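# Reseat a loose coin cell battery, positive side up

## Task

A coin cell has come loose from its holder on the server board. Put it back into the holder so that it clicks in and stays latched, with its positive (+) face pointing up. A pair of plastic tweezers is standing in the block and can be used.

## Robot and tools

ROBOT. Two seven-joint xArm7 arms, left_arm and right_arm, each with a parallel two-finger gripper. The fingers point along the gripper's +z axis and close along its y axis. end_effector_position is the spot between the pads when closed, roughly 2 cm short of the tips. Closing pushes the tips about 10 mm further out, mostly while the pads are more than 40 mm apart.

FRAMES. Scene frame: origin at table height, halfway between the nominal arm bases, +z up, +x out over the table, left_arm on the +y side. Image left/right does not match arm names. Base of left_arm is at (+0.009, +0.294, 0) m, right_arm at (-0.026, -0.334, 0) m, each with a tiny yaw. Every hand pose, velocity and target in results is given in that arm's own base frame. Fixed cameras and the table use the scene frame. Reported positions can be off by a few cm, worse at long reach.

execute_actions(actions, cameras). actions is a list of actions; each action is a list of up to 15 rows, one row per 1/30 s step, and a short action repeats its last row to fill 15 steps. A row always has 14 numbers in [-1, 1], both arms: left_arm dx, dy, dz, rx, ry, rz, opening, then right_arm the same seven. dx..rz are offsets, not poses, measured along that arm's base axes from its Hand target as it stood when the action began; every row counts from that same start, not from the row before. A new action or call starts from the current Hand target, so sending the same offset again moves further. Scale: 1.0 equals 0.6 m for dx, dy, dz and 180 degrees for rotation; rx, ry, rz form a single rotation vector turning about the Hand target position. The opening is absolute: +1 fully open (0.084 m), -1 closed. Six zeros re-request the current Hand target; a 0 opening is a real command, so resend the present opening to leave a gripper alone. An empty list returns images and full state; otherwise images appear only if cameras names them ("all", specific names, or []).

move(target, speed, blend, opening_speed, blocking, cameras). target is one 14-number row or a list of up to 15 rows, same layout and scale as above; every row is an offset from the same starting Hand targets, not chained. speed: path top speed in m/s, 0.002 to 1, default 0.25 (turns up to twice that in rad/s), one value or one per target. blend: corner rounding radius in m for lists; 0 means stop at each point. opening_speed: rate of opening change per second on the -1..1 scale, at least 0.2. blocking=false returns after about 0.5 s while motion continues. Paths are straight, ignore obstacles and the other arm, last at least 0.5 s and at most 10 s. Opening changes on later targets apply on arrival. The result adds a move: line: done (within 3 mm and 2 degrees), off_target, moving, held, fault, plus limits such as paced (pose clipped) or held (steps withheld). done says nothing about contact.

wait(seconds 0-10): let time pass holding commands. stop(): brake a running move. zoom_image(camera, region [x0, y0, x1, y1] pixels, max 504x504): enlarge part of the newest image of cam_high, cam_low, cam_left_wrist or cam_right_wrist (each 896x504). clear_fault(arm): clear a reported torque fault on left_arm or right_arm. read_manual(section): licence texts only. finished_scene(scene 1 or 2): ends the scene irreversibly; the cell must stay latched with no robot help.

MOTION NOTES. Each step the command is clipped to within 70 mm and 16 degrees of the measured pose. Hand target in results is the last commanded (clipped) pose, and further offsets count from it. A gripper may settle short; waiting does not fix that, so send the remaining distance. To stop pressing on something, command the target back beyond the gripper. Big wrist turns can swing the elbow.

GRIPPING. grip_measured uses the opening scale. To hold, command clearly below grip_measured; more difference means more squeeze, up to about 24 N per pad. Very thin items may get less force at -1.

RESULTS. Positions in m, quaternions wxyz, velocities m/s and rad/s. Joint velocities may read within noise, hiding end-effector velocities. Joint torques include the arm's weight, carry offsets and noise; positive means toward a larger joint position. Tool commands shows current tool commands.

AVOID. Dropping or releasing moving parts, anything leaving the table, slams, hard pushes, and any contact or squeeze between the two arms (the clearance check does not catch everything, including fingers closing on the other gripper). Contact torque at a joint load limit (waist 43.7, shoulder 43.8, upper arm roll 27.9, elbow 27.9, forearm roll 27.9, wrist pitch 15, wrist roll 15.7 N m), or a motor stuck at its torque limit for 1 s, causes a torque fault that needs clear_fault. Stretched arms, held loads and unreachable poses heat motors: MOTOR HOT appears at 65 °C, and 80 °C brakes the arm for 30-60 s. Smooth, slow contact and low effort are preferred.

Each tool is called after "Call:" by a JSON object that holds its "api" and its "payload", one argument or row to a line.

## Session

Call:
{"api": "execute_actions", "payload": {
  "actions": []
}}

Scene clock: 0.00 s.
left_arm: end_effector_position=(+0.4764, +0.3385, +0.2047) grip_measured=+1.00 end_effector_quat_wxyz=(+0.109, -0.507, +0.659, -0.544) | right_arm: end_effector_position=(+0.3449, +0.2484, +0.1699) grip_measured=+1.00 end_effector_quat_wxyz=(-0.103, -0.084, +0.990, -0.043)
Joint positions: left_arm=[0.604 0.6 0.523 1.468 -1.372 1.647 -2.889 0.084] | right_arm=[0.689 0.085 -0.082 1.076 0.037 1.214 -2.721 0.084]
Joint velocities: within noise
Joint torques (N m): no reading
Motor temperatures (°C): left_arm=[42 38 39 44 42 39 36] | right_arm=[38 39 41 39 40 40 42]
Hand target: left_arm +0.4764, +0.3385, +0.2047; +0.109, -0.507, +0.659, -0.544 | right_arm +0.3449, +0.2484, +0.1699; -0.103, -0.084, +0.990, -0.043
Tool commands: left_gripper/opening=+1.0 right_gripper/opening=+1.0

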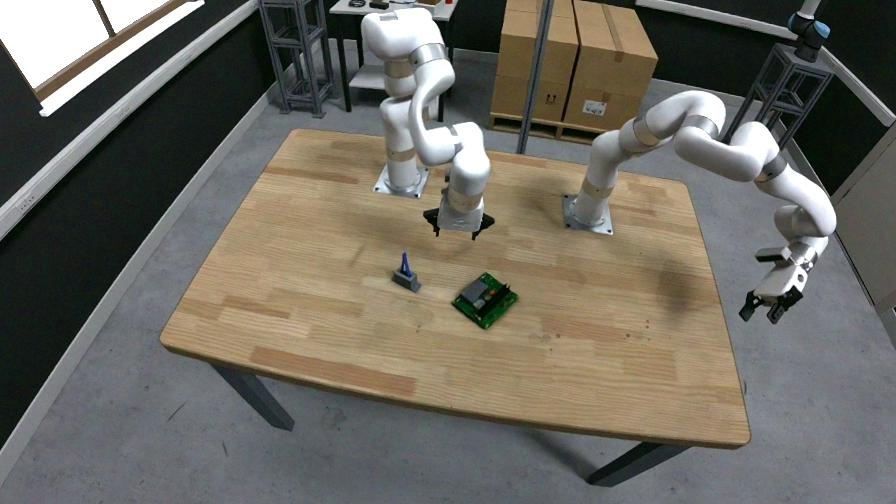

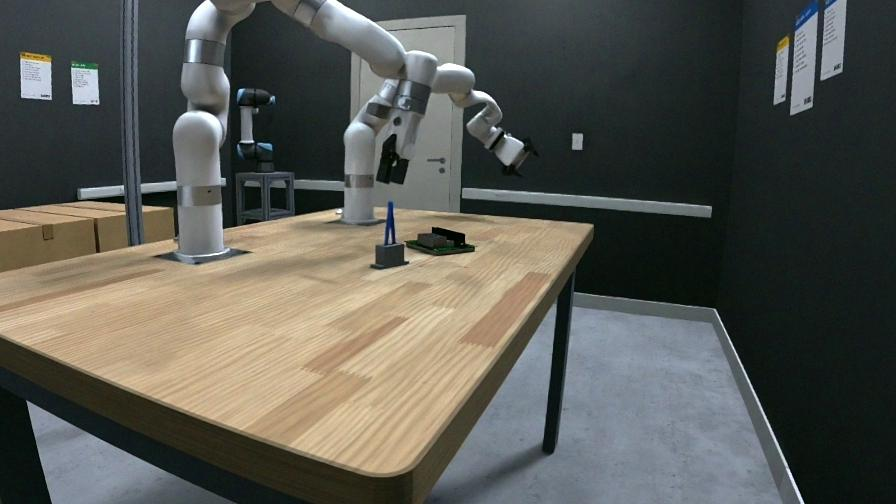

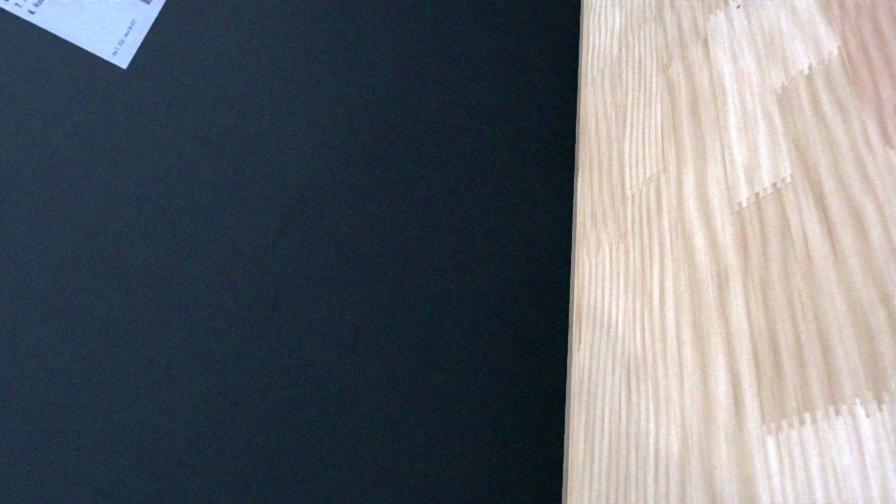

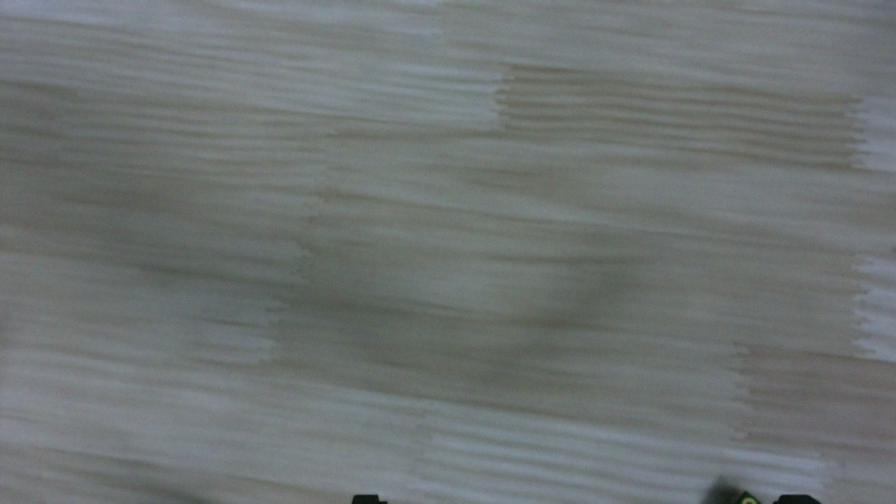

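Call:
{"api": "zoom_image", "payload": {
  "camera": "cam_high",
  "region": [380, 240, 540, 340]
}}

Call:
{"api": "zoom_image", "payload": {
  "camera": "cam_low",
  "region": [350, 190, 500, 280]
}}

Scaled by 3.150 from the camera's 896x504 image, which has a finer 1280x720 frame.

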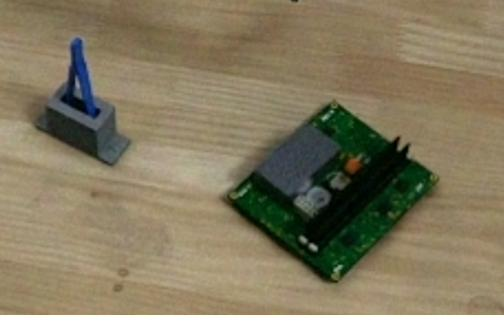

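Scaled by 3.360 from the camera's 896x504 image, which has a finer 1280x720 frame.

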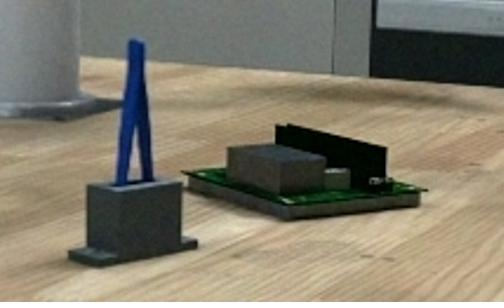

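Call:
{"api": "move", "payload": {
  "target": [0,0,0,0,0,0,1, 0.225,0.148,0.083,0.0275,-0.0658,-0.0537,1],
  "cameras": ["all"]
}}

Scene clock: 33.03 s.
left_arm: end_effector_position=(+0.4764, +0.3385, +0.2047) grip_measured=+1.00 end_effector_quat_wxyz=(+0.109, -0.507, +0.659, -0.544) | right_arm: end_effector_position=(+0.4798, +0.3372, +0.2197) grip_measured=+1.00 end_effector_quat_wxyz=(+0.000, +0.000, +1.000, +0.000)
Joint positions: left_arm=[0.604 0.6 0.523 1.468 -1.372 1.647 -2.889 0.084] | right_arm=[0.689 0.401 -0.095 1.618 0.039 1.219 -2.554 0.084]
Joint torques (N m): left_arm=[0.5 -38.46 5.61 16.19 -1.32 0.37 -0.2] | right_arm=[-5.37 -35.16 -2.63 22.36 0.83 -0.2 0.93]
Motor temperatures (°C): left_arm=[42 39 40 48 42 39 36] | right_arm=[38 40 41 44 40 40 42]
Hand target: left_arm +0.4764, +0.3385, +0.2047; +0.109, -0.507, +0.659, -0.544 | right_arm +0.4799, +0.3372, +0.2197; +0.000, +0.000, +1.000, +0.000
Off the commanded pose: left_arm 0.000 m, 0 deg | right_arm 0.000 m, 0 deg.
move: done

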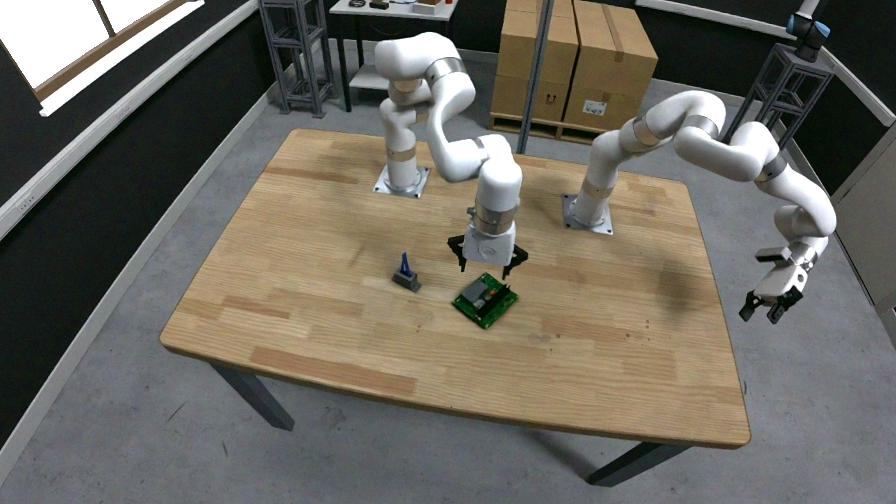

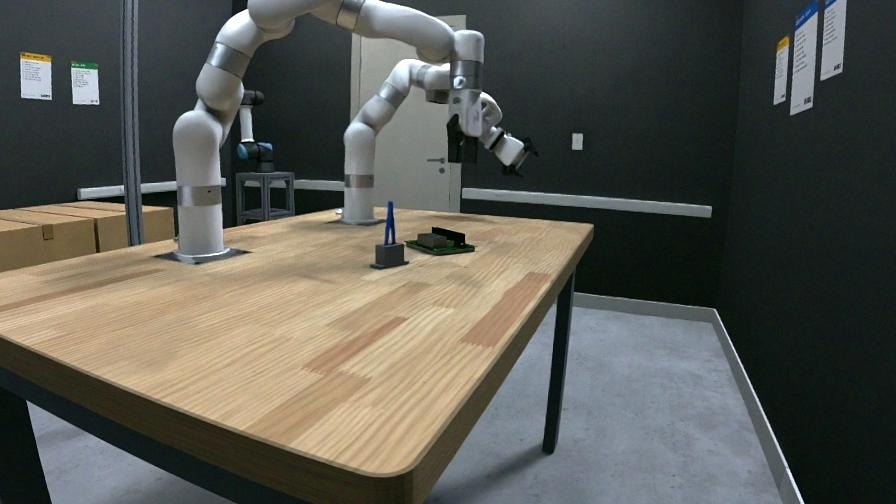

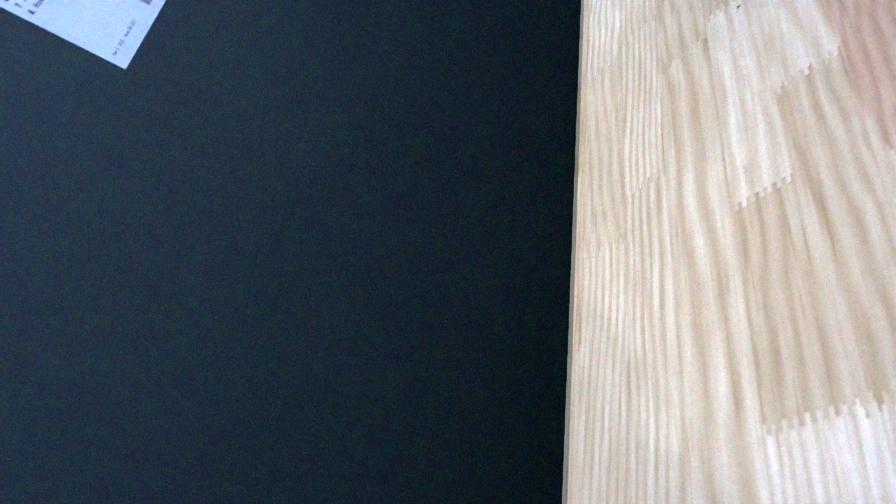

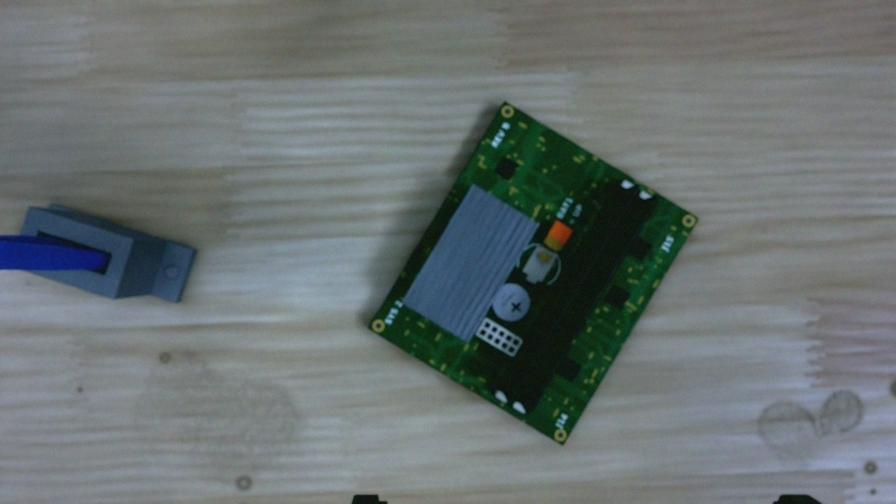

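Call:
{"api": "zoom_image", "payload": {
  "camera": "cam_right_wrist",
  "region": [430, 180, 640, 380]
}}

Call:
{"api": "zoom_image", "payload": {
  "camera": "cam_right_wrist",
  "region": [0, 150, 280, 350]
}}

Scaled by 2.400 from the camera's 896x504 image, which has a finer 1280x720 frame.

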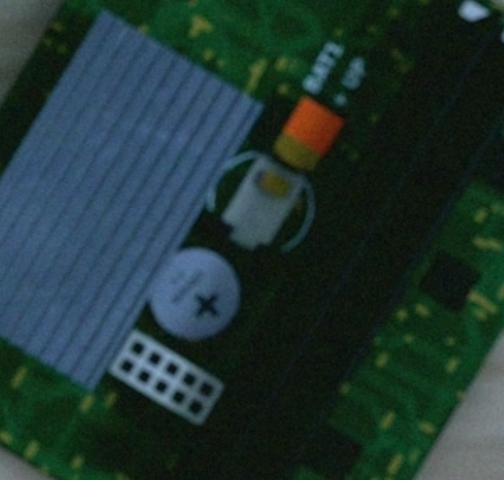

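Scaled by 1.800 from the camera's 896x504 image, which has a finer 1280x720 frame.

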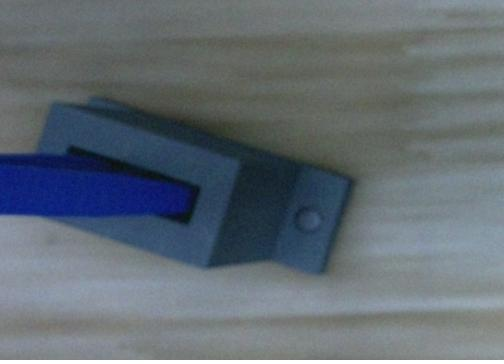

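Call:
{"api": "move", "payload": {
  "target": [0,0,0,0,0,0,1, 0.0125,0.067,-0.218,0,0,0,1],
  "cameras": ["cam_right_wrist"]
}}

Call:
{"api": "zoom_image", "payload": {
  "camera": "cam_right_wrist",
  "region": [320, 130, 600, 350]
}}

Scene clock: 54.97 s.
left_arm: end_effector_position=(+0.4764, +0.3385, +0.2047) grip_measured=+1.00 end_effector_quat_wxyz=(+0.109, -0.507, +0.659, -0.544) | right_arm: end_effector_position=(+0.4874, +0.3774, +0.0890) grip_measured=+1.00 end_effector_quat_wxyz=(+0.000, +0.000, +1.000, +0.000)
Joint positions: left_arm=[0.604 0.6 0.523 1.468 -1.372 1.647 -2.889 0.084] | right_arm=[0.716 0.631 -0.072 1.592 0.052 0.963 -2.514 0.084]
Joint torques (N m): left_arm=[0.25 -38.64 5.6 16.54 -1.44 0.37 -0.08] | right_arm=[5.62 -39.36 0.96 22.04 1.92 -2.1 1.03]
Hand target: left_arm +0.4764, +0.3385, +0.2047; +0.109, -0.507, +0.659, -0.544 | right_arm +0.4874, +0.3774, +0.0889; +0.000, +0.000, +1.000, +0.000
Off the commanded pose: left_arm 0.000 m, 0 deg | right_arm 0.000 m, 0 deg.
move: done
Images, in order (width x height): cam_right_wrist 896x504.

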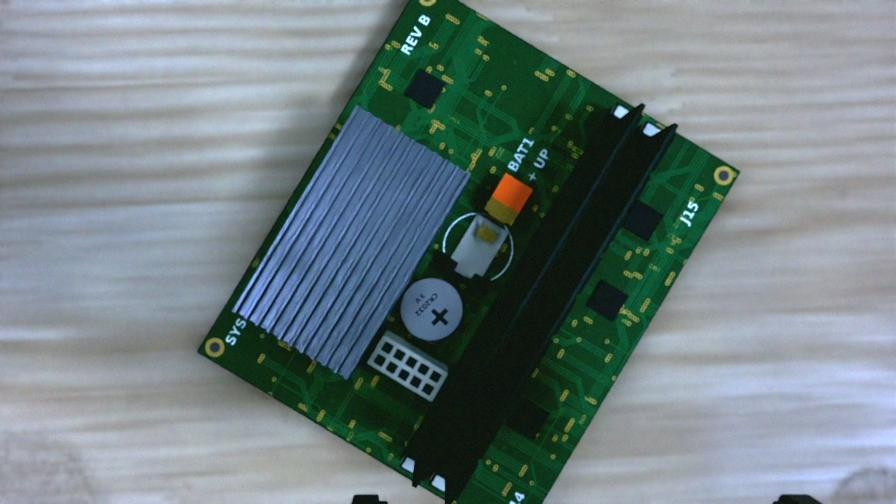

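Scaled by 1.800 from the camera's 896x504 image, which has a finer 1280x720 frame.

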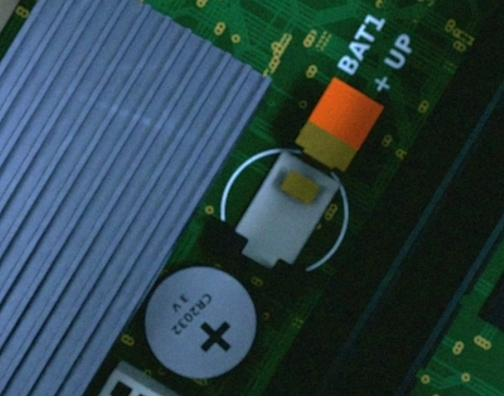

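Call:
{"api": "move", "payload": {
  "target": [0,0,0,0,0,0,1, -0.0857,0.0093,0.035,-0.0703,-0.2432,-0.1696,1],
  "cameras": ["cam_right_wrist"]
}}

Call:
{"api": "zoom_image", "payload": {
  "camera": "cam_right_wrist",
  "region": [300, 130, 600, 370]
}}

Scene clock: 106.77 s.
left_arm: end_effector_position=(+0.4764, +0.3385, +0.2047) grip_measured=+1.00 end_effector_quat_wxyz=(+0.109, -0.507, +0.659, -0.544) | right_arm: end_effector_position=(+0.4360, +0.3829, +0.1099) grip_measured=+1.00 end_effector_quat_wxyz=(+0.368, +0.256, +0.888, -0.106)
Joint positions: left_arm=[0.604 0.6 0.523 1.468 -1.372 1.647 -2.889 0.084] | right_arm=[1.421 0.575 -0.529 1.302 -0.68 0.882 -1.144 0.084]
Joint torques (N m): left_arm=[-0.14 -39.19 5.71 16.52 -1.36 0.44 -0.22] | right_arm=[6.25 -31.69 -6.33 19.65 -1.99 0.61 0.82]
Hand target: left_arm +0.4764, +0.3385, +0.2047; +0.109, -0.507, +0.659, -0.544 | right_arm +0.4359, +0.3829, +0.1099; +0.368, +0.256, +0.888, -0.106
Off the commanded pose: left_arm 0.000 m, 0 deg | right_arm 0.000 m, 0 deg.
move: done
Images, in order (width x height): cam_right_wrist 896x504.

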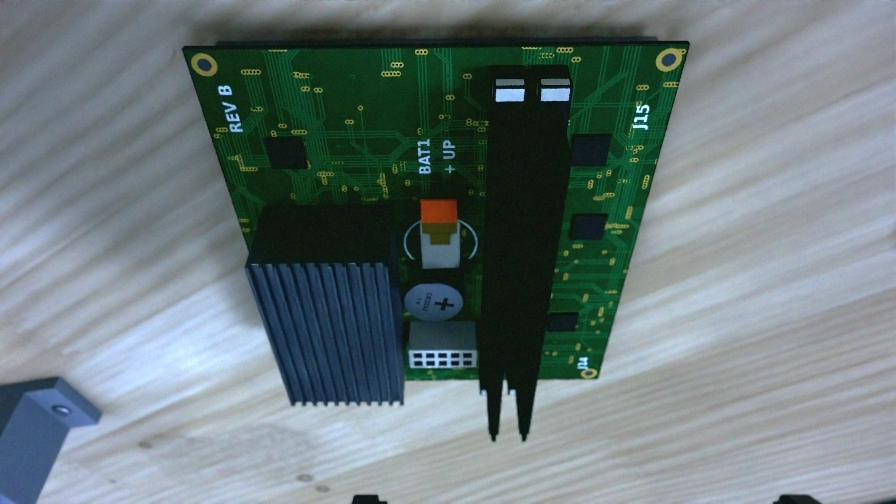

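Scaled by 1.680 from the camera's 896x504 image, which has a finer 1280x720 frame.

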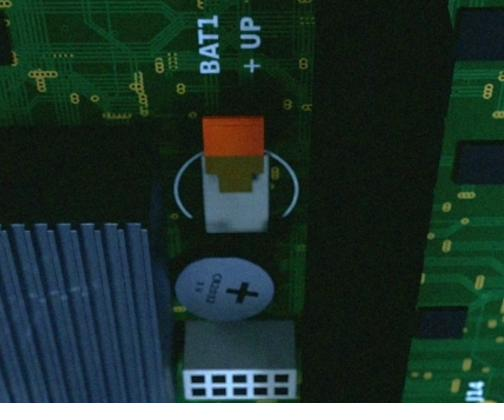

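Call:
{"api": "move", "payload": {
  "target": [0,0,0,0,0,0,1, 0.0142,-0.0083,-0.0415,-0.0444,-0.0705,0,1],
  "cameras": ["cam_right_wrist"]
}}

Call:
{"api": "zoom_image", "payload": {
  "camera": "cam_right_wrist",
  "region": [300, 130, 600, 370]
}}

Scene clock: 125.50 s.
left_arm: end_effector_position=(+0.4764, +0.3385, +0.2047) grip_measured=+1.00 end_effector_quat_wxyz=(+0.109, -0.507, +0.659, -0.544) | right_arm: end_effector_position=(+0.4445, +0.3780, +0.0851) grip_measured=+1.00 end_effector_quat_wxyz=(+0.480, +0.240, +0.832, -0.139)
Joint positions: left_arm=[0.604 0.6 0.523 1.468 -1.372 1.647 -2.889 0.084] | right_arm=[1.526 0.753 -0.6 1.339 -0.844 0.942 -0.922 0.084]
Joint torques (N m): left_arm=[0.09 -38.77 5.66 16.43 -1.3 0.45 -0.1] | right_arm=[5.67 -32.62 -8.24 17.78 -2.15 1.2 0.99]
Hand target: left_arm +0.4764, +0.3385, +0.2047; +0.109, -0.507, +0.659, -0.544 | right_arm +0.4445, +0.3780, +0.0850; +0.480, +0.240, +0.832, -0.139
Off the commanded pose: left_arm 0.000 m, 0 deg | right_arm 0.000 m, 0 deg.
move: done
Images, in order (width x height): cam_right_wrist 896x504.

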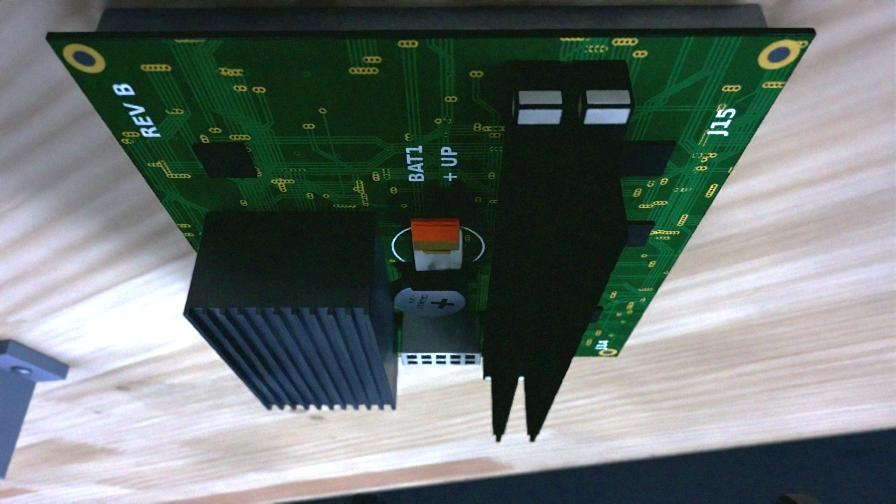

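Scaled by 1.680 from the camera's 896x504 image, which has a finer 1280x720 frame.

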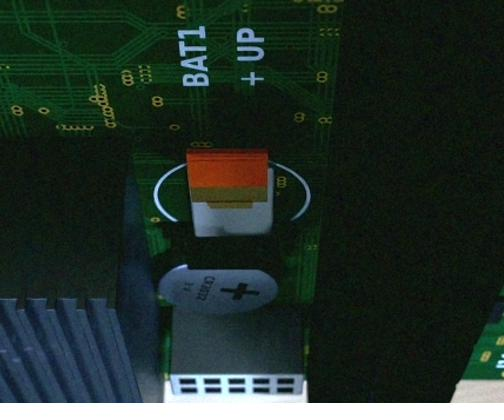

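Call:
{"api": "zoom_image", "payload": {
  "camera": "cam_right_wrist",
  "region": [370, 200, 510, 320]
}}

Call:
{"api": "move", "payload": {
  "target": [
    [0,0,0,0,0,0,1, 0,-0.03,0.15,0.0217,0.0437,0.04,1],
    [0,0,0,0,0,0,1, -0.1075,-0.3367,0.1727,0.0122,0.0472,0.1154,1]
  ],
  "blend": [0.03,0],
  "cameras": ["cam_right_wrist","cam_high"]
}}

Scaled by 3.600 from the camera's 896x504 image, which has a finer 1280x720 frame.

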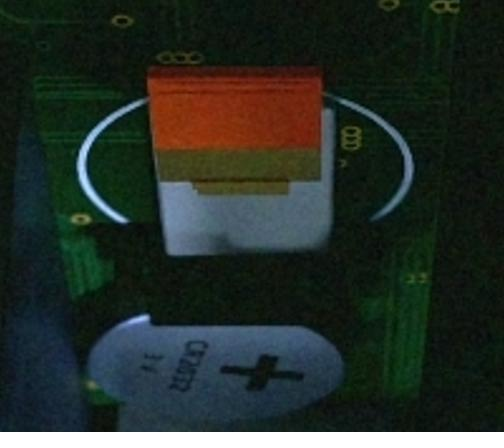

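Scene clock: 165.17 s.
left_arm: end_effector_position=(+0.4764, +0.3385, +0.2047) grip_measured=+1.00 end_effector_quat_wxyz=(+0.109, -0.507, +0.659, -0.544) | right_arm: end_effector_position=(+0.3800, +0.1760, +0.1886) grip_measured=+1.00 end_effector_quat_wxyz=(+0.430, +0.085, +0.897, -0.051)
Joint positions: left_arm=[0.604 0.6 0.523 1.468 -1.372 1.647 -2.889 0.084] | right_arm=[1.457 -0.491 -0.729 0.432 -1.582 0.964 -1.113 0.084]
Joint torques (N m): left_arm=[0.21 -39.15 5.88 16.47 -1.28 0.53 -0.18] | right_arm=[-5.04 -11.77 5.44 12.29 -1.69 0.9 -0.73]
Hand target: left_arm +0.4764, +0.3385, +0.2047; +0.109, -0.507, +0.659, -0.544 | right_arm +0.3800, +0.1759, +0.1886; +0.430, +0.085, +0.897, -0.051
Off the commanded pose: left_arm 0.000 m, 0 deg | right_arm 0.000 m, 0 deg.
move: done
Images, in order (width x height): cam_high 896x504, cam_right_wrist 896x504.

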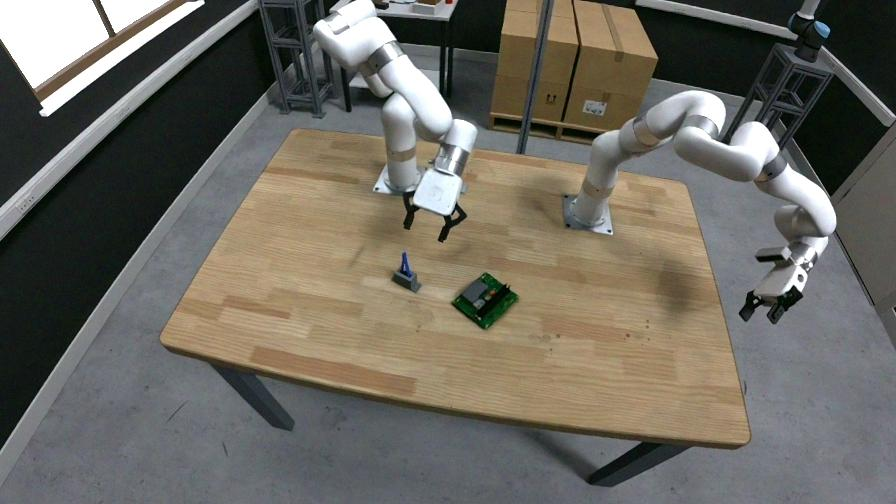

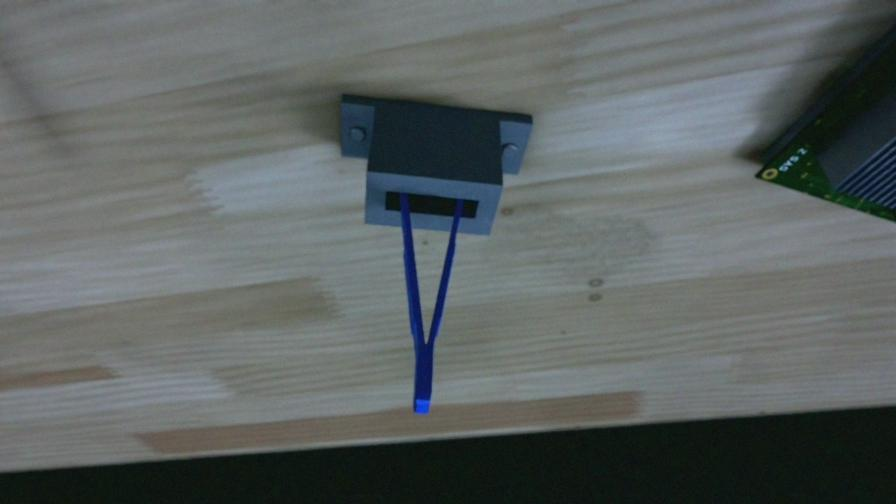

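Call:
{"api": "move", "payload": {
  "target": [
    [0,0,0,0,0,0,1, 0.2408,0.2527,0.02,0.1803,0.3765,-0.0628,1],
    [0,0,0,0,0,0,1, 0.2408,0.2527,-0.192,0.1803,0.3765,-0.0628,1]
  ],
  "blend": [0.02,0],
  "cameras": ["cam_right_wrist"]
}}

Call:
{"api": "zoom_image", "payload": {
  "camera": "cam_right_wrist",
  "region": [350, 150, 550, 350]
}}

Scene clock: 250.90 s.
left_arm: end_effector_position=(+0.4764, +0.3385, +0.2047) grip_measured=+1.00 end_effector_quat_wxyz=(+0.109, -0.507, +0.659, -0.544) | right_arm: end_effector_position=(+0.5244, +0.3276, +0.0735) grip_measured=+1.00 end_effector_quat_wxyz=(-0.181, +0.234, +0.949, +0.109)
Joint positions: left_arm=[0.604 0.6 0.523 1.468 -1.372 1.647 -2.889 0.084] | right_arm=[0.87 0.93 -0.724 1.843 0.951 1.43 -2.661 0.084]
Joint torques (N m): left_arm=[0.1 -39.34 5.91 16.26 -1.13 0.47 -0.12] | right_arm=[-5 -40.26 -4.85 18.6 2.15 -1.58 -0.73]
Hand target: left_arm +0.4764, +0.3385, +0.2047; +0.109, -0.507, +0.659, -0.544 | right_arm +0.5244, +0.3276, +0.0734; -0.181, +0.234, +0.949, +0.109
Off the commanded pose: left_arm 0.000 m, 0 deg | right_arm 0.000 m, 0 deg.
move: done
Images, in order (width x height): cam_right_wrist 896x504.

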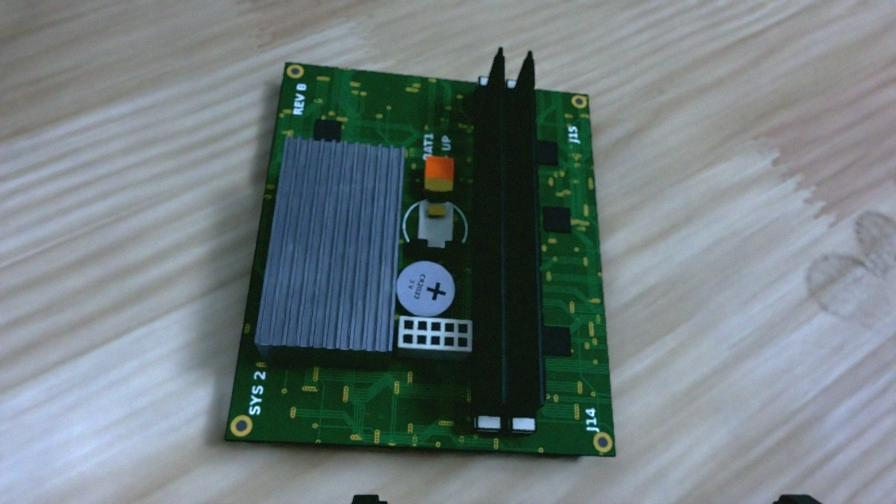

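Scaled by 2.520 from the camera's 896x504 image, which has a finer 1280x720 frame.

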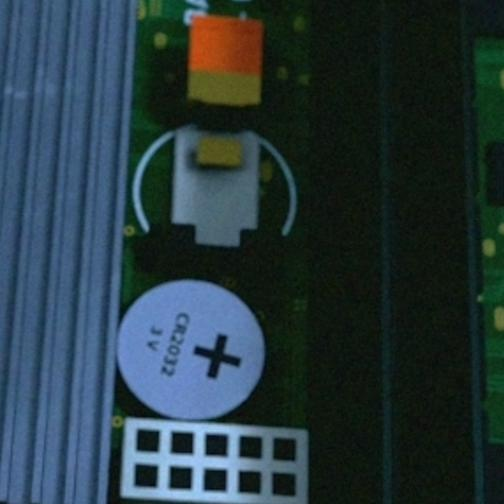

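Call:
{"api": "move", "payload": {
  "target": [
    [0,0,0,0,0,0,1, -0.02,-0.06,0.1593,-0.0195,-0.0676,0.088,1],
    [0,0,0,0,0,0,1, -0.0867,-0.2802,0.1593,-0.039,-0.1352,0.1761,1]
  ],
  "blend": [0.03,0],
  "cameras": ["cam_right_wrist","cam_low"]
}}

Call:
{"api": "zoom_image", "payload": {
  "camera": "cam_low",
  "region": [350, 130, 500, 280]
}}

Scene clock: 319.67 s.
left_arm: end_effector_position=(+0.4764, +0.3385, +0.2047) grip_measured=+1.00 end_effector_quat_wxyz=(+0.109, -0.507, +0.659, -0.544) | right_arm: end_effector_position=(+0.4724, +0.1595, +0.1690) grip_measured=+1.00 end_effector_quat_wxyz=(+0.012, -0.050, +0.998, +0.045)
Joint positions: left_arm=[0.604 0.6 0.523 1.468 -1.372 1.647 -2.889 0.084] | right_arm=[1.331 0.251 -1.097 1.084 0.379 0.959 -3.207 0.084]
Joint torques (N m): left_arm=[0.36 -39.35 5.95 16.51 -1.13 0.13 -0.25] | right_arm=[5.99 -23.88 -5.22 13.85 -1.5 -2.35 0.76]
Hand target: left_arm +0.4764, +0.3385, +0.2047; +0.109, -0.507, +0.659, -0.544 | right_arm +0.4724, +0.1594, +0.1690; +0.012, -0.050, +0.998, +0.045
Off the commanded pose: left_arm 0.000 m, 0 deg | right_arm 0.000 m, 0 deg.
move: done
Images, in order (width x height): cam_low 896x504, cam_right_wrist 896x504.

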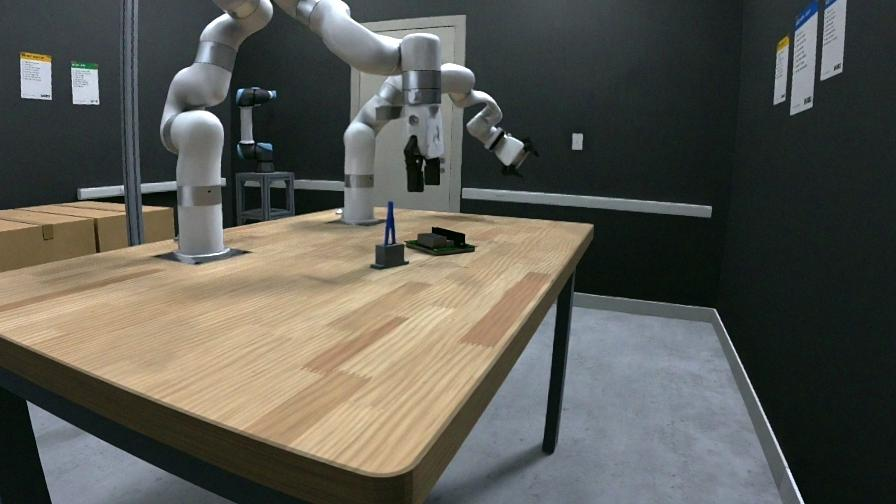

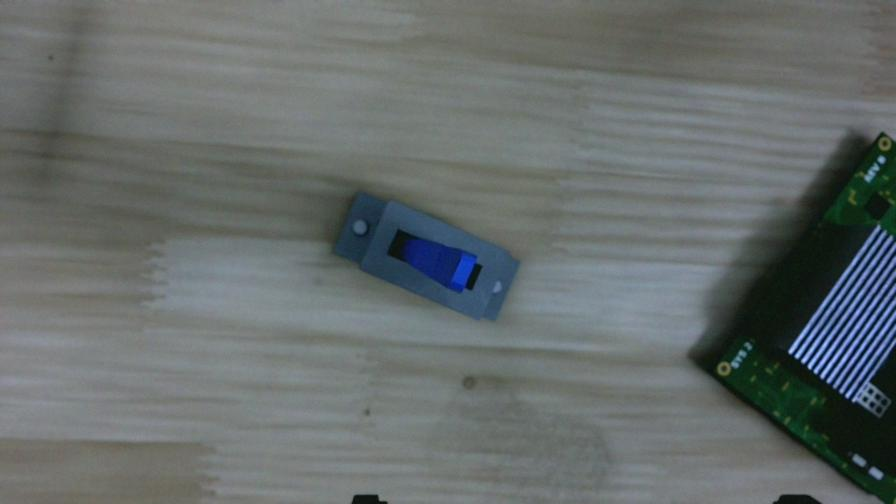

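Scaled by 3.360 from the camera's 896x504 image, which has a finer 1280x720 frame.

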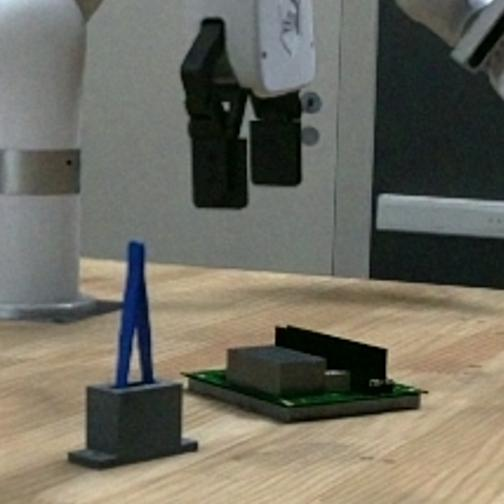

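Call:
{"api": "move", "payload": {
  "target": [
    [0,0,0,0,0,0,1, -0.094,-0.054,0,-0.0273,0.0121,-0.1319,1],
    [0,0,0,0,0,0,1, -0.094,-0.054,-0.135,-0.0273,0.0121,-0.1319,1]
  ],
  "blend": [0,0],
  "speed": [0.25,0.12],
  "cameras": ["cam_right_wrist","cam_low"]
}}

Call:
{"api": "zoom_image", "payload": {
  "camera": "cam_low",
  "region": [330, 130, 480, 280]
}}

Scene clock: 365.60 s.
left_arm: end_effector_position=(+0.4764, +0.3385, +0.2047) grip_measured=+1.00 end_effector_quat_wxyz=(+0.109, -0.507, +0.659, -0.544) | right_arm: end_effector_position=(+0.4160, +0.1271, +0.0880) grip_measured=+1.00 end_effector_quat_wxyz=(+0.001, +0.157, +0.988, +0.000)
Joint positions: left_arm=[0.604 0.6 0.523 1.468 -1.372 1.647 -2.889 0.084] | right_arm=[1.439 0.237 -1.146 0.798 0.329 0.725 -2.773 0.084]
Joint torques (N m): left_arm=[0.11 -39.81 5.82 16.31 -1.03 0.42 -0.01] | right_arm=[-5.66 -8.3 -1.02 18.92 1.75 -0.18 -0.7]
Hand target: left_arm +0.4764, +0.3385, +0.2047; +0.109, -0.507, +0.659, -0.544 | right_arm +0.4160, +0.1270, +0.0880; +0.000, +0.157, +0.988, +0.000
Off the commanded pose: left_arm 0.000 m, 0 deg | right_arm 0.000 m, 0 deg.
move: done
Images, in order (width x height): cam_low 896x504, cam_right_wrist 896x504.

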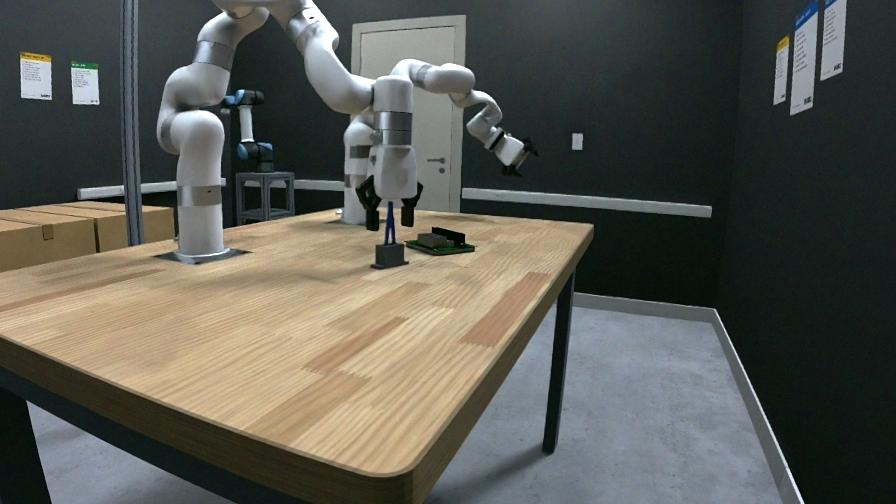

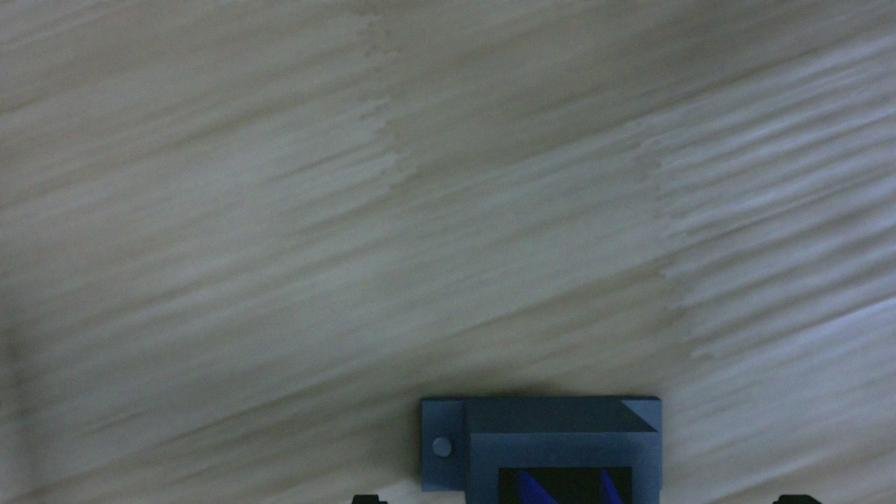

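Scaled by 3.360 from the camera's 896x504 image, which has a finer 1280x720 frame.

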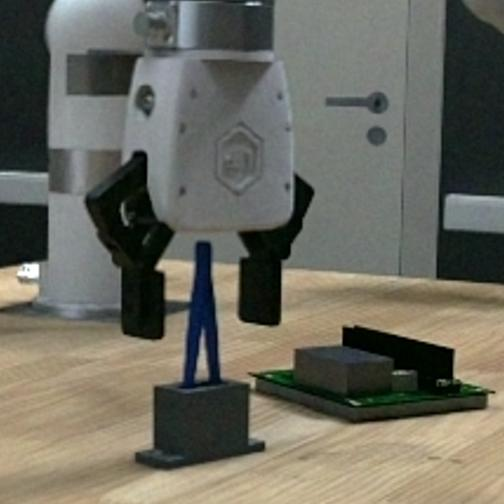

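Call:
{"api": "move", "payload": {
  "target": [0,0,0,0,0,0,1, 0,0,0,0,0,0,-0.7],
  "opening_speed": 1.0,
  "cameras": ["cam_right_wrist","cam_low"]
}}

Call:
{"api": "zoom_image", "payload": {
  "camera": "cam_low",
  "region": [330, 130, 480, 280]
}}

Scene clock: 374.67 s.
left_arm: end_effector_position=(+0.4764, +0.3385, +0.2047) grip_measured=+1.00 end_effector_quat_wxyz=(+0.109, -0.507, +0.659, -0.544) | right_arm: end_effector_position=(+0.4160, +0.1270, +0.0880) grip_measured=-0.72 end_effector_quat_wxyz=(+0.000, +0.157, +0.988, +0.000)
Joint positions: left_arm=[0.604 0.6 0.523 1.468 -1.372 1.647 -2.889 0.084] | right_arm=[1.439 0.237 -1.146 0.799 0.329 0.725 -2.773 0.012]
Joint torques (N m): left_arm=[0.37 -40.13 5.91 16.63 -1.32 0.35 -0.21] | right_arm=[-5.27 -8.01 -1.1 18.99 1.76 -0.1 -0.62]
Hand target: left_arm +0.4764, +0.3385, +0.2047; +0.109, -0.507, +0.659, -0.544 | right_arm +0.4160, +0.1270, +0.0880; +0.000, +0.157, +0.988, +0.000
Off the commanded pose: left_arm 0.000 m, 0 deg | right_arm 0.000 m, 0 deg.
move: done
Images, in order (width x height): cam_low 896x504, cam_right_wrist 896x504.

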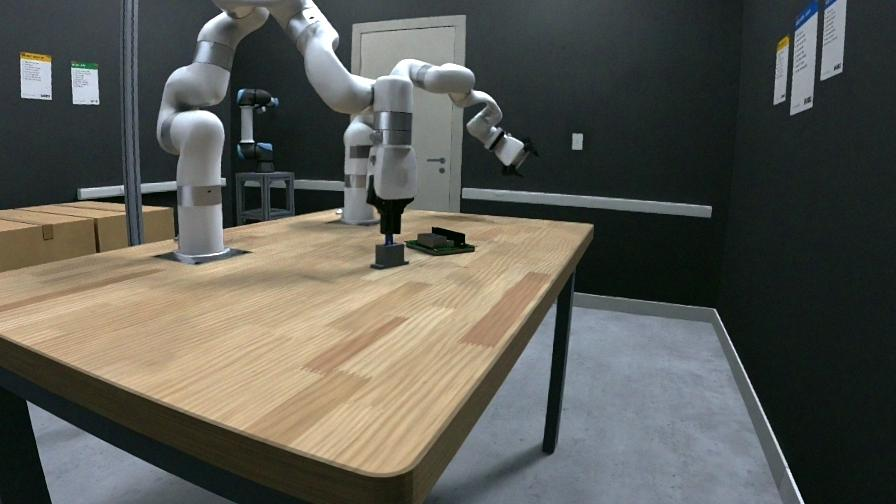

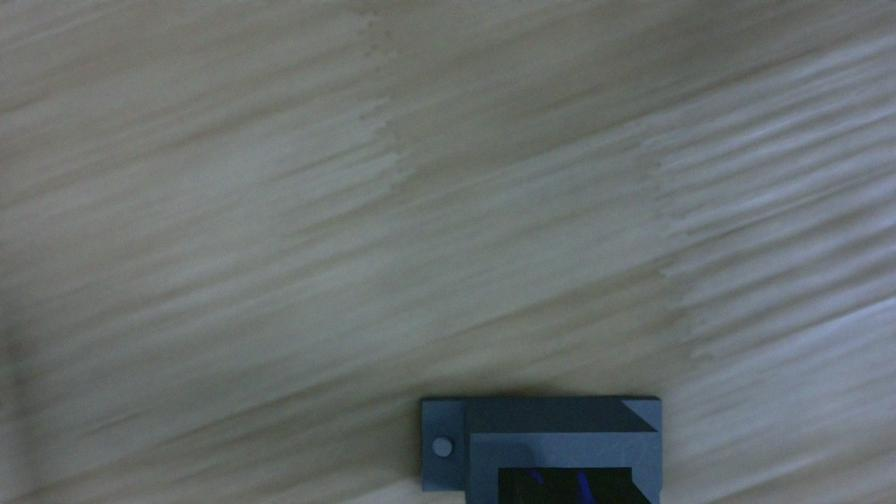

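Scaled by 3.360 from the camera's 896x504 image, which has a finer 1280x720 frame.

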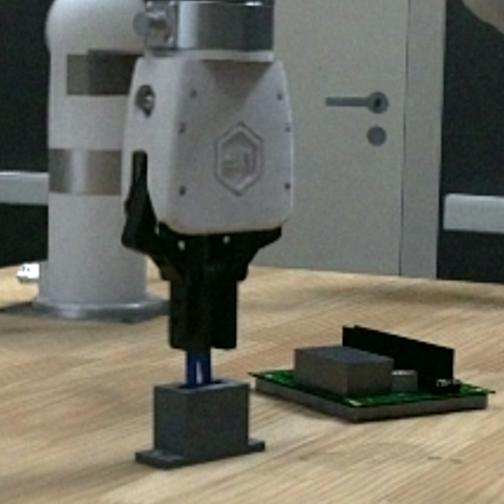

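Call:
{"api": "move", "payload": {
  "target": [0,0,0,0,0,0,1, 0,0,0.2,0,0,0,-0.7],
  "speed": 0.15,
  "cameras": ["cam_right_wrist","cam_low"]
}}

Call:
{"api": "zoom_image", "payload": {
  "camera": "cam_low",
  "region": [320, 100, 470, 280]
}}

Call:
{"api": "zoom_image", "payload": {
  "camera": "cam_right_wrist",
  "region": [380, 384, 680, 504]
}}

Scene clock: 383.03 s.
left_arm: end_effector_position=(+0.4764, +0.3385, +0.2047) grip_measured=+1.00 end_effector_quat_wxyz=(+0.109, -0.507, +0.659, -0.544) | right_arm: end_effector_position=(+0.4160, +0.1270, +0.2080) grip_measured=-0.72 end_effector_quat_wxyz=(+0.000, +0.157, +0.988, +0.000)
Joint positions: left_arm=[0.604 0.6 0.523 1.468 -1.372 1.647 -2.889 0.084] | right_arm=[1.514 -0.255 -1.147 0.955 -0.264 1.076 -2.32 0.012]
Joint torques (N m): left_arm=[0 -39.86 6.06 16.34 -1.64 0.27 -0.12] | right_arm=[-5.23 -9.49 5.02 14.44 -1.28 -0.44 0.89]
Hand target: left_arm +0.4764, +0.3385, +0.2047; +0.109, -0.507, +0.659, -0.544 | right_arm +0.4160, +0.1270, +0.2080; +0.000, +0.157, +0.988, +0.000
Off the commanded pose: left_arm 0.000 m, 0 deg | right_arm 0.000 m, 0 deg.
move: done
Images, in order (width x height): cam_low 896x504, cam_right_wrist 896x504.

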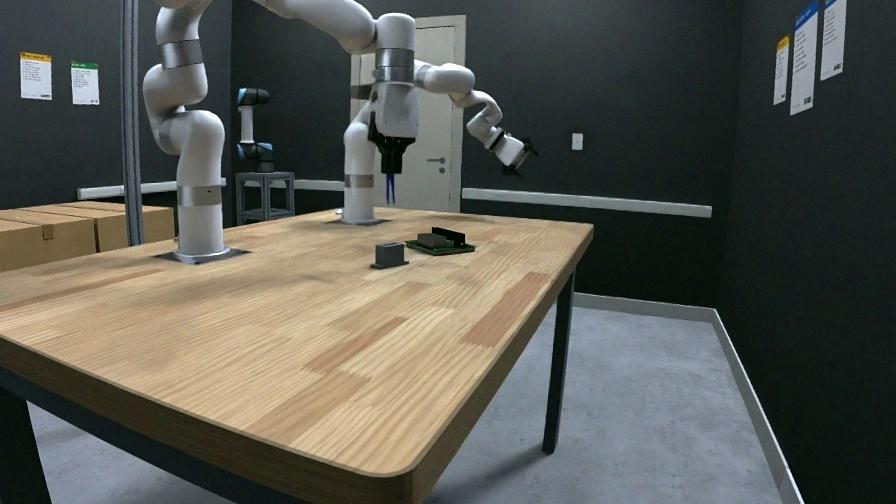

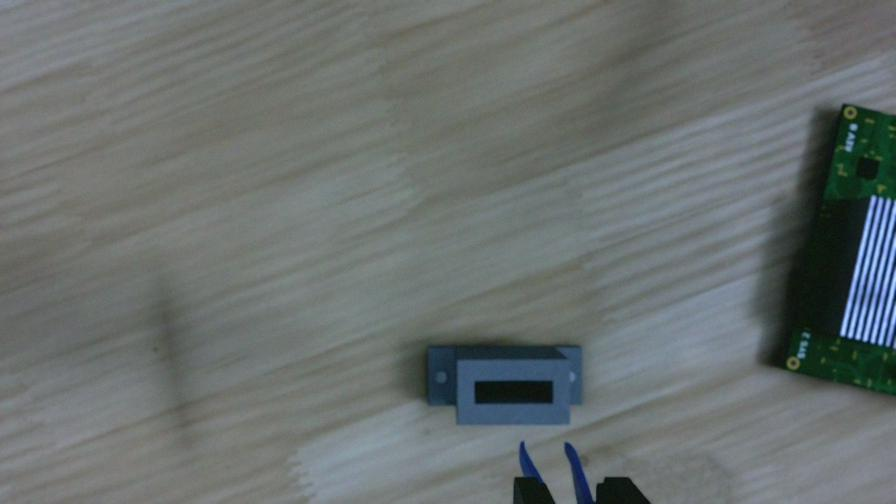

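Scaled by 2.800 from the camera's 896x504 image, which has a finer 1280x720 frame.

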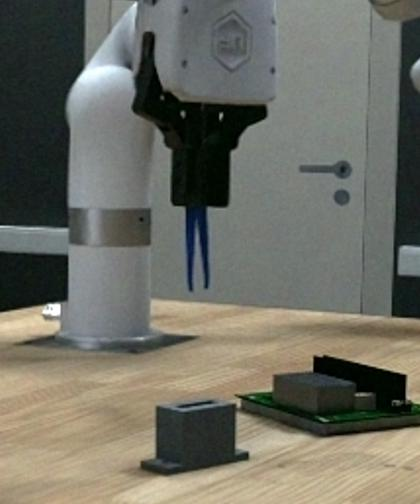

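Scaled by 1.680 from the camera's 896x504 image, which has a finer 1280x720 frame.

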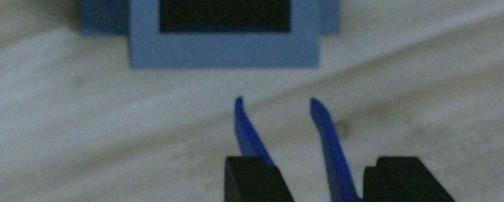

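Call:
{"api": "move", "payload": {
  "target": [0,0,0,0,0,0,1, 0,0,0,0,0,0,-0.65],
  "opening_speed": 0.2,
  "cameras": ["cam_right_wrist"]
}}

Call:
{"api": "zoom_image", "payload": {
  "camera": "cam_right_wrist",
  "region": [440, 404, 690, 504]
}}

Scene clock: 405.27 s.
left_arm: end_effector_position=(+0.4764, +0.3385, +0.2047) grip_measured=+1.00 end_effector_quat_wxyz=(+0.109, -0.507, +0.659, -0.544) | right_arm: end_effector_position=(+0.4160, +0.1270, +0.2080) grip_measured=-0.67 end_effector_quat_wxyz=(+0.000, +0.157, +0.988, +0.000)
Joint positions: left_arm=[0.604 0.6 0.523 1.468 -1.372 1.647 -2.889 0.084] | right_arm=[1.514 -0.255 -1.147 0.955 -0.264 1.076 -2.32 0.015]
Joint torques (N m): left_arm=[0.17 -40.44 6.25 16.52 -1.2 0.4 -0.25] | right_arm=[-5.73 -9.27 4.8 14.42 -1.81 -2.21 0.82]
Hand target: left_arm +0.4764, +0.3385, +0.2047; +0.109, -0.507, +0.659, -0.544 | right_arm +0.4160, +0.1270, +0.2080; +0.000, +0.157, +0.988, +0.000
Off the commanded pose: left_arm 0.000 m, 0 deg | right_arm 0.000 m, 0 deg.
move: done
Images, in order (width x height): cam_right_wrist 896x504.

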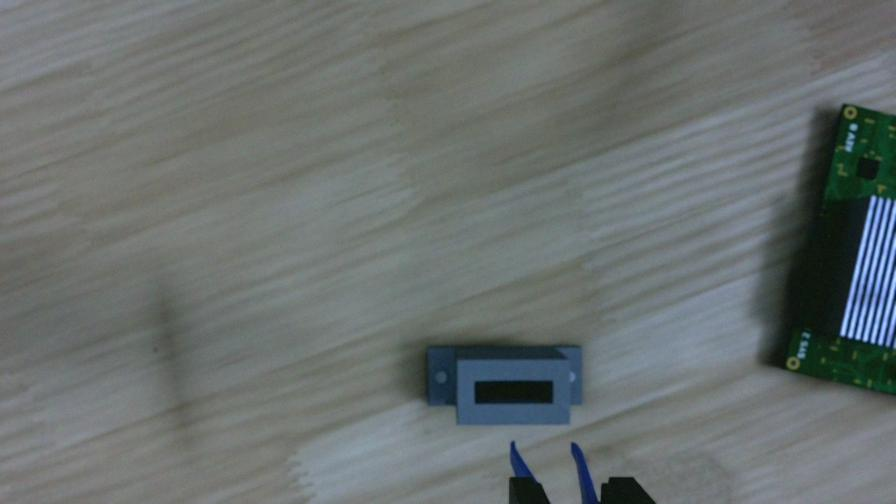

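Scaled by 2.016 from the camera's 896x504 image, which has a finer 1280x720 frame.

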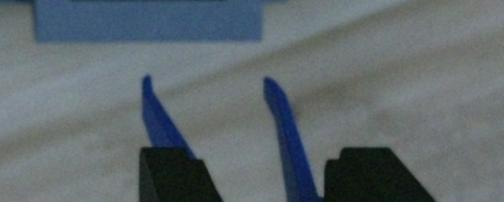

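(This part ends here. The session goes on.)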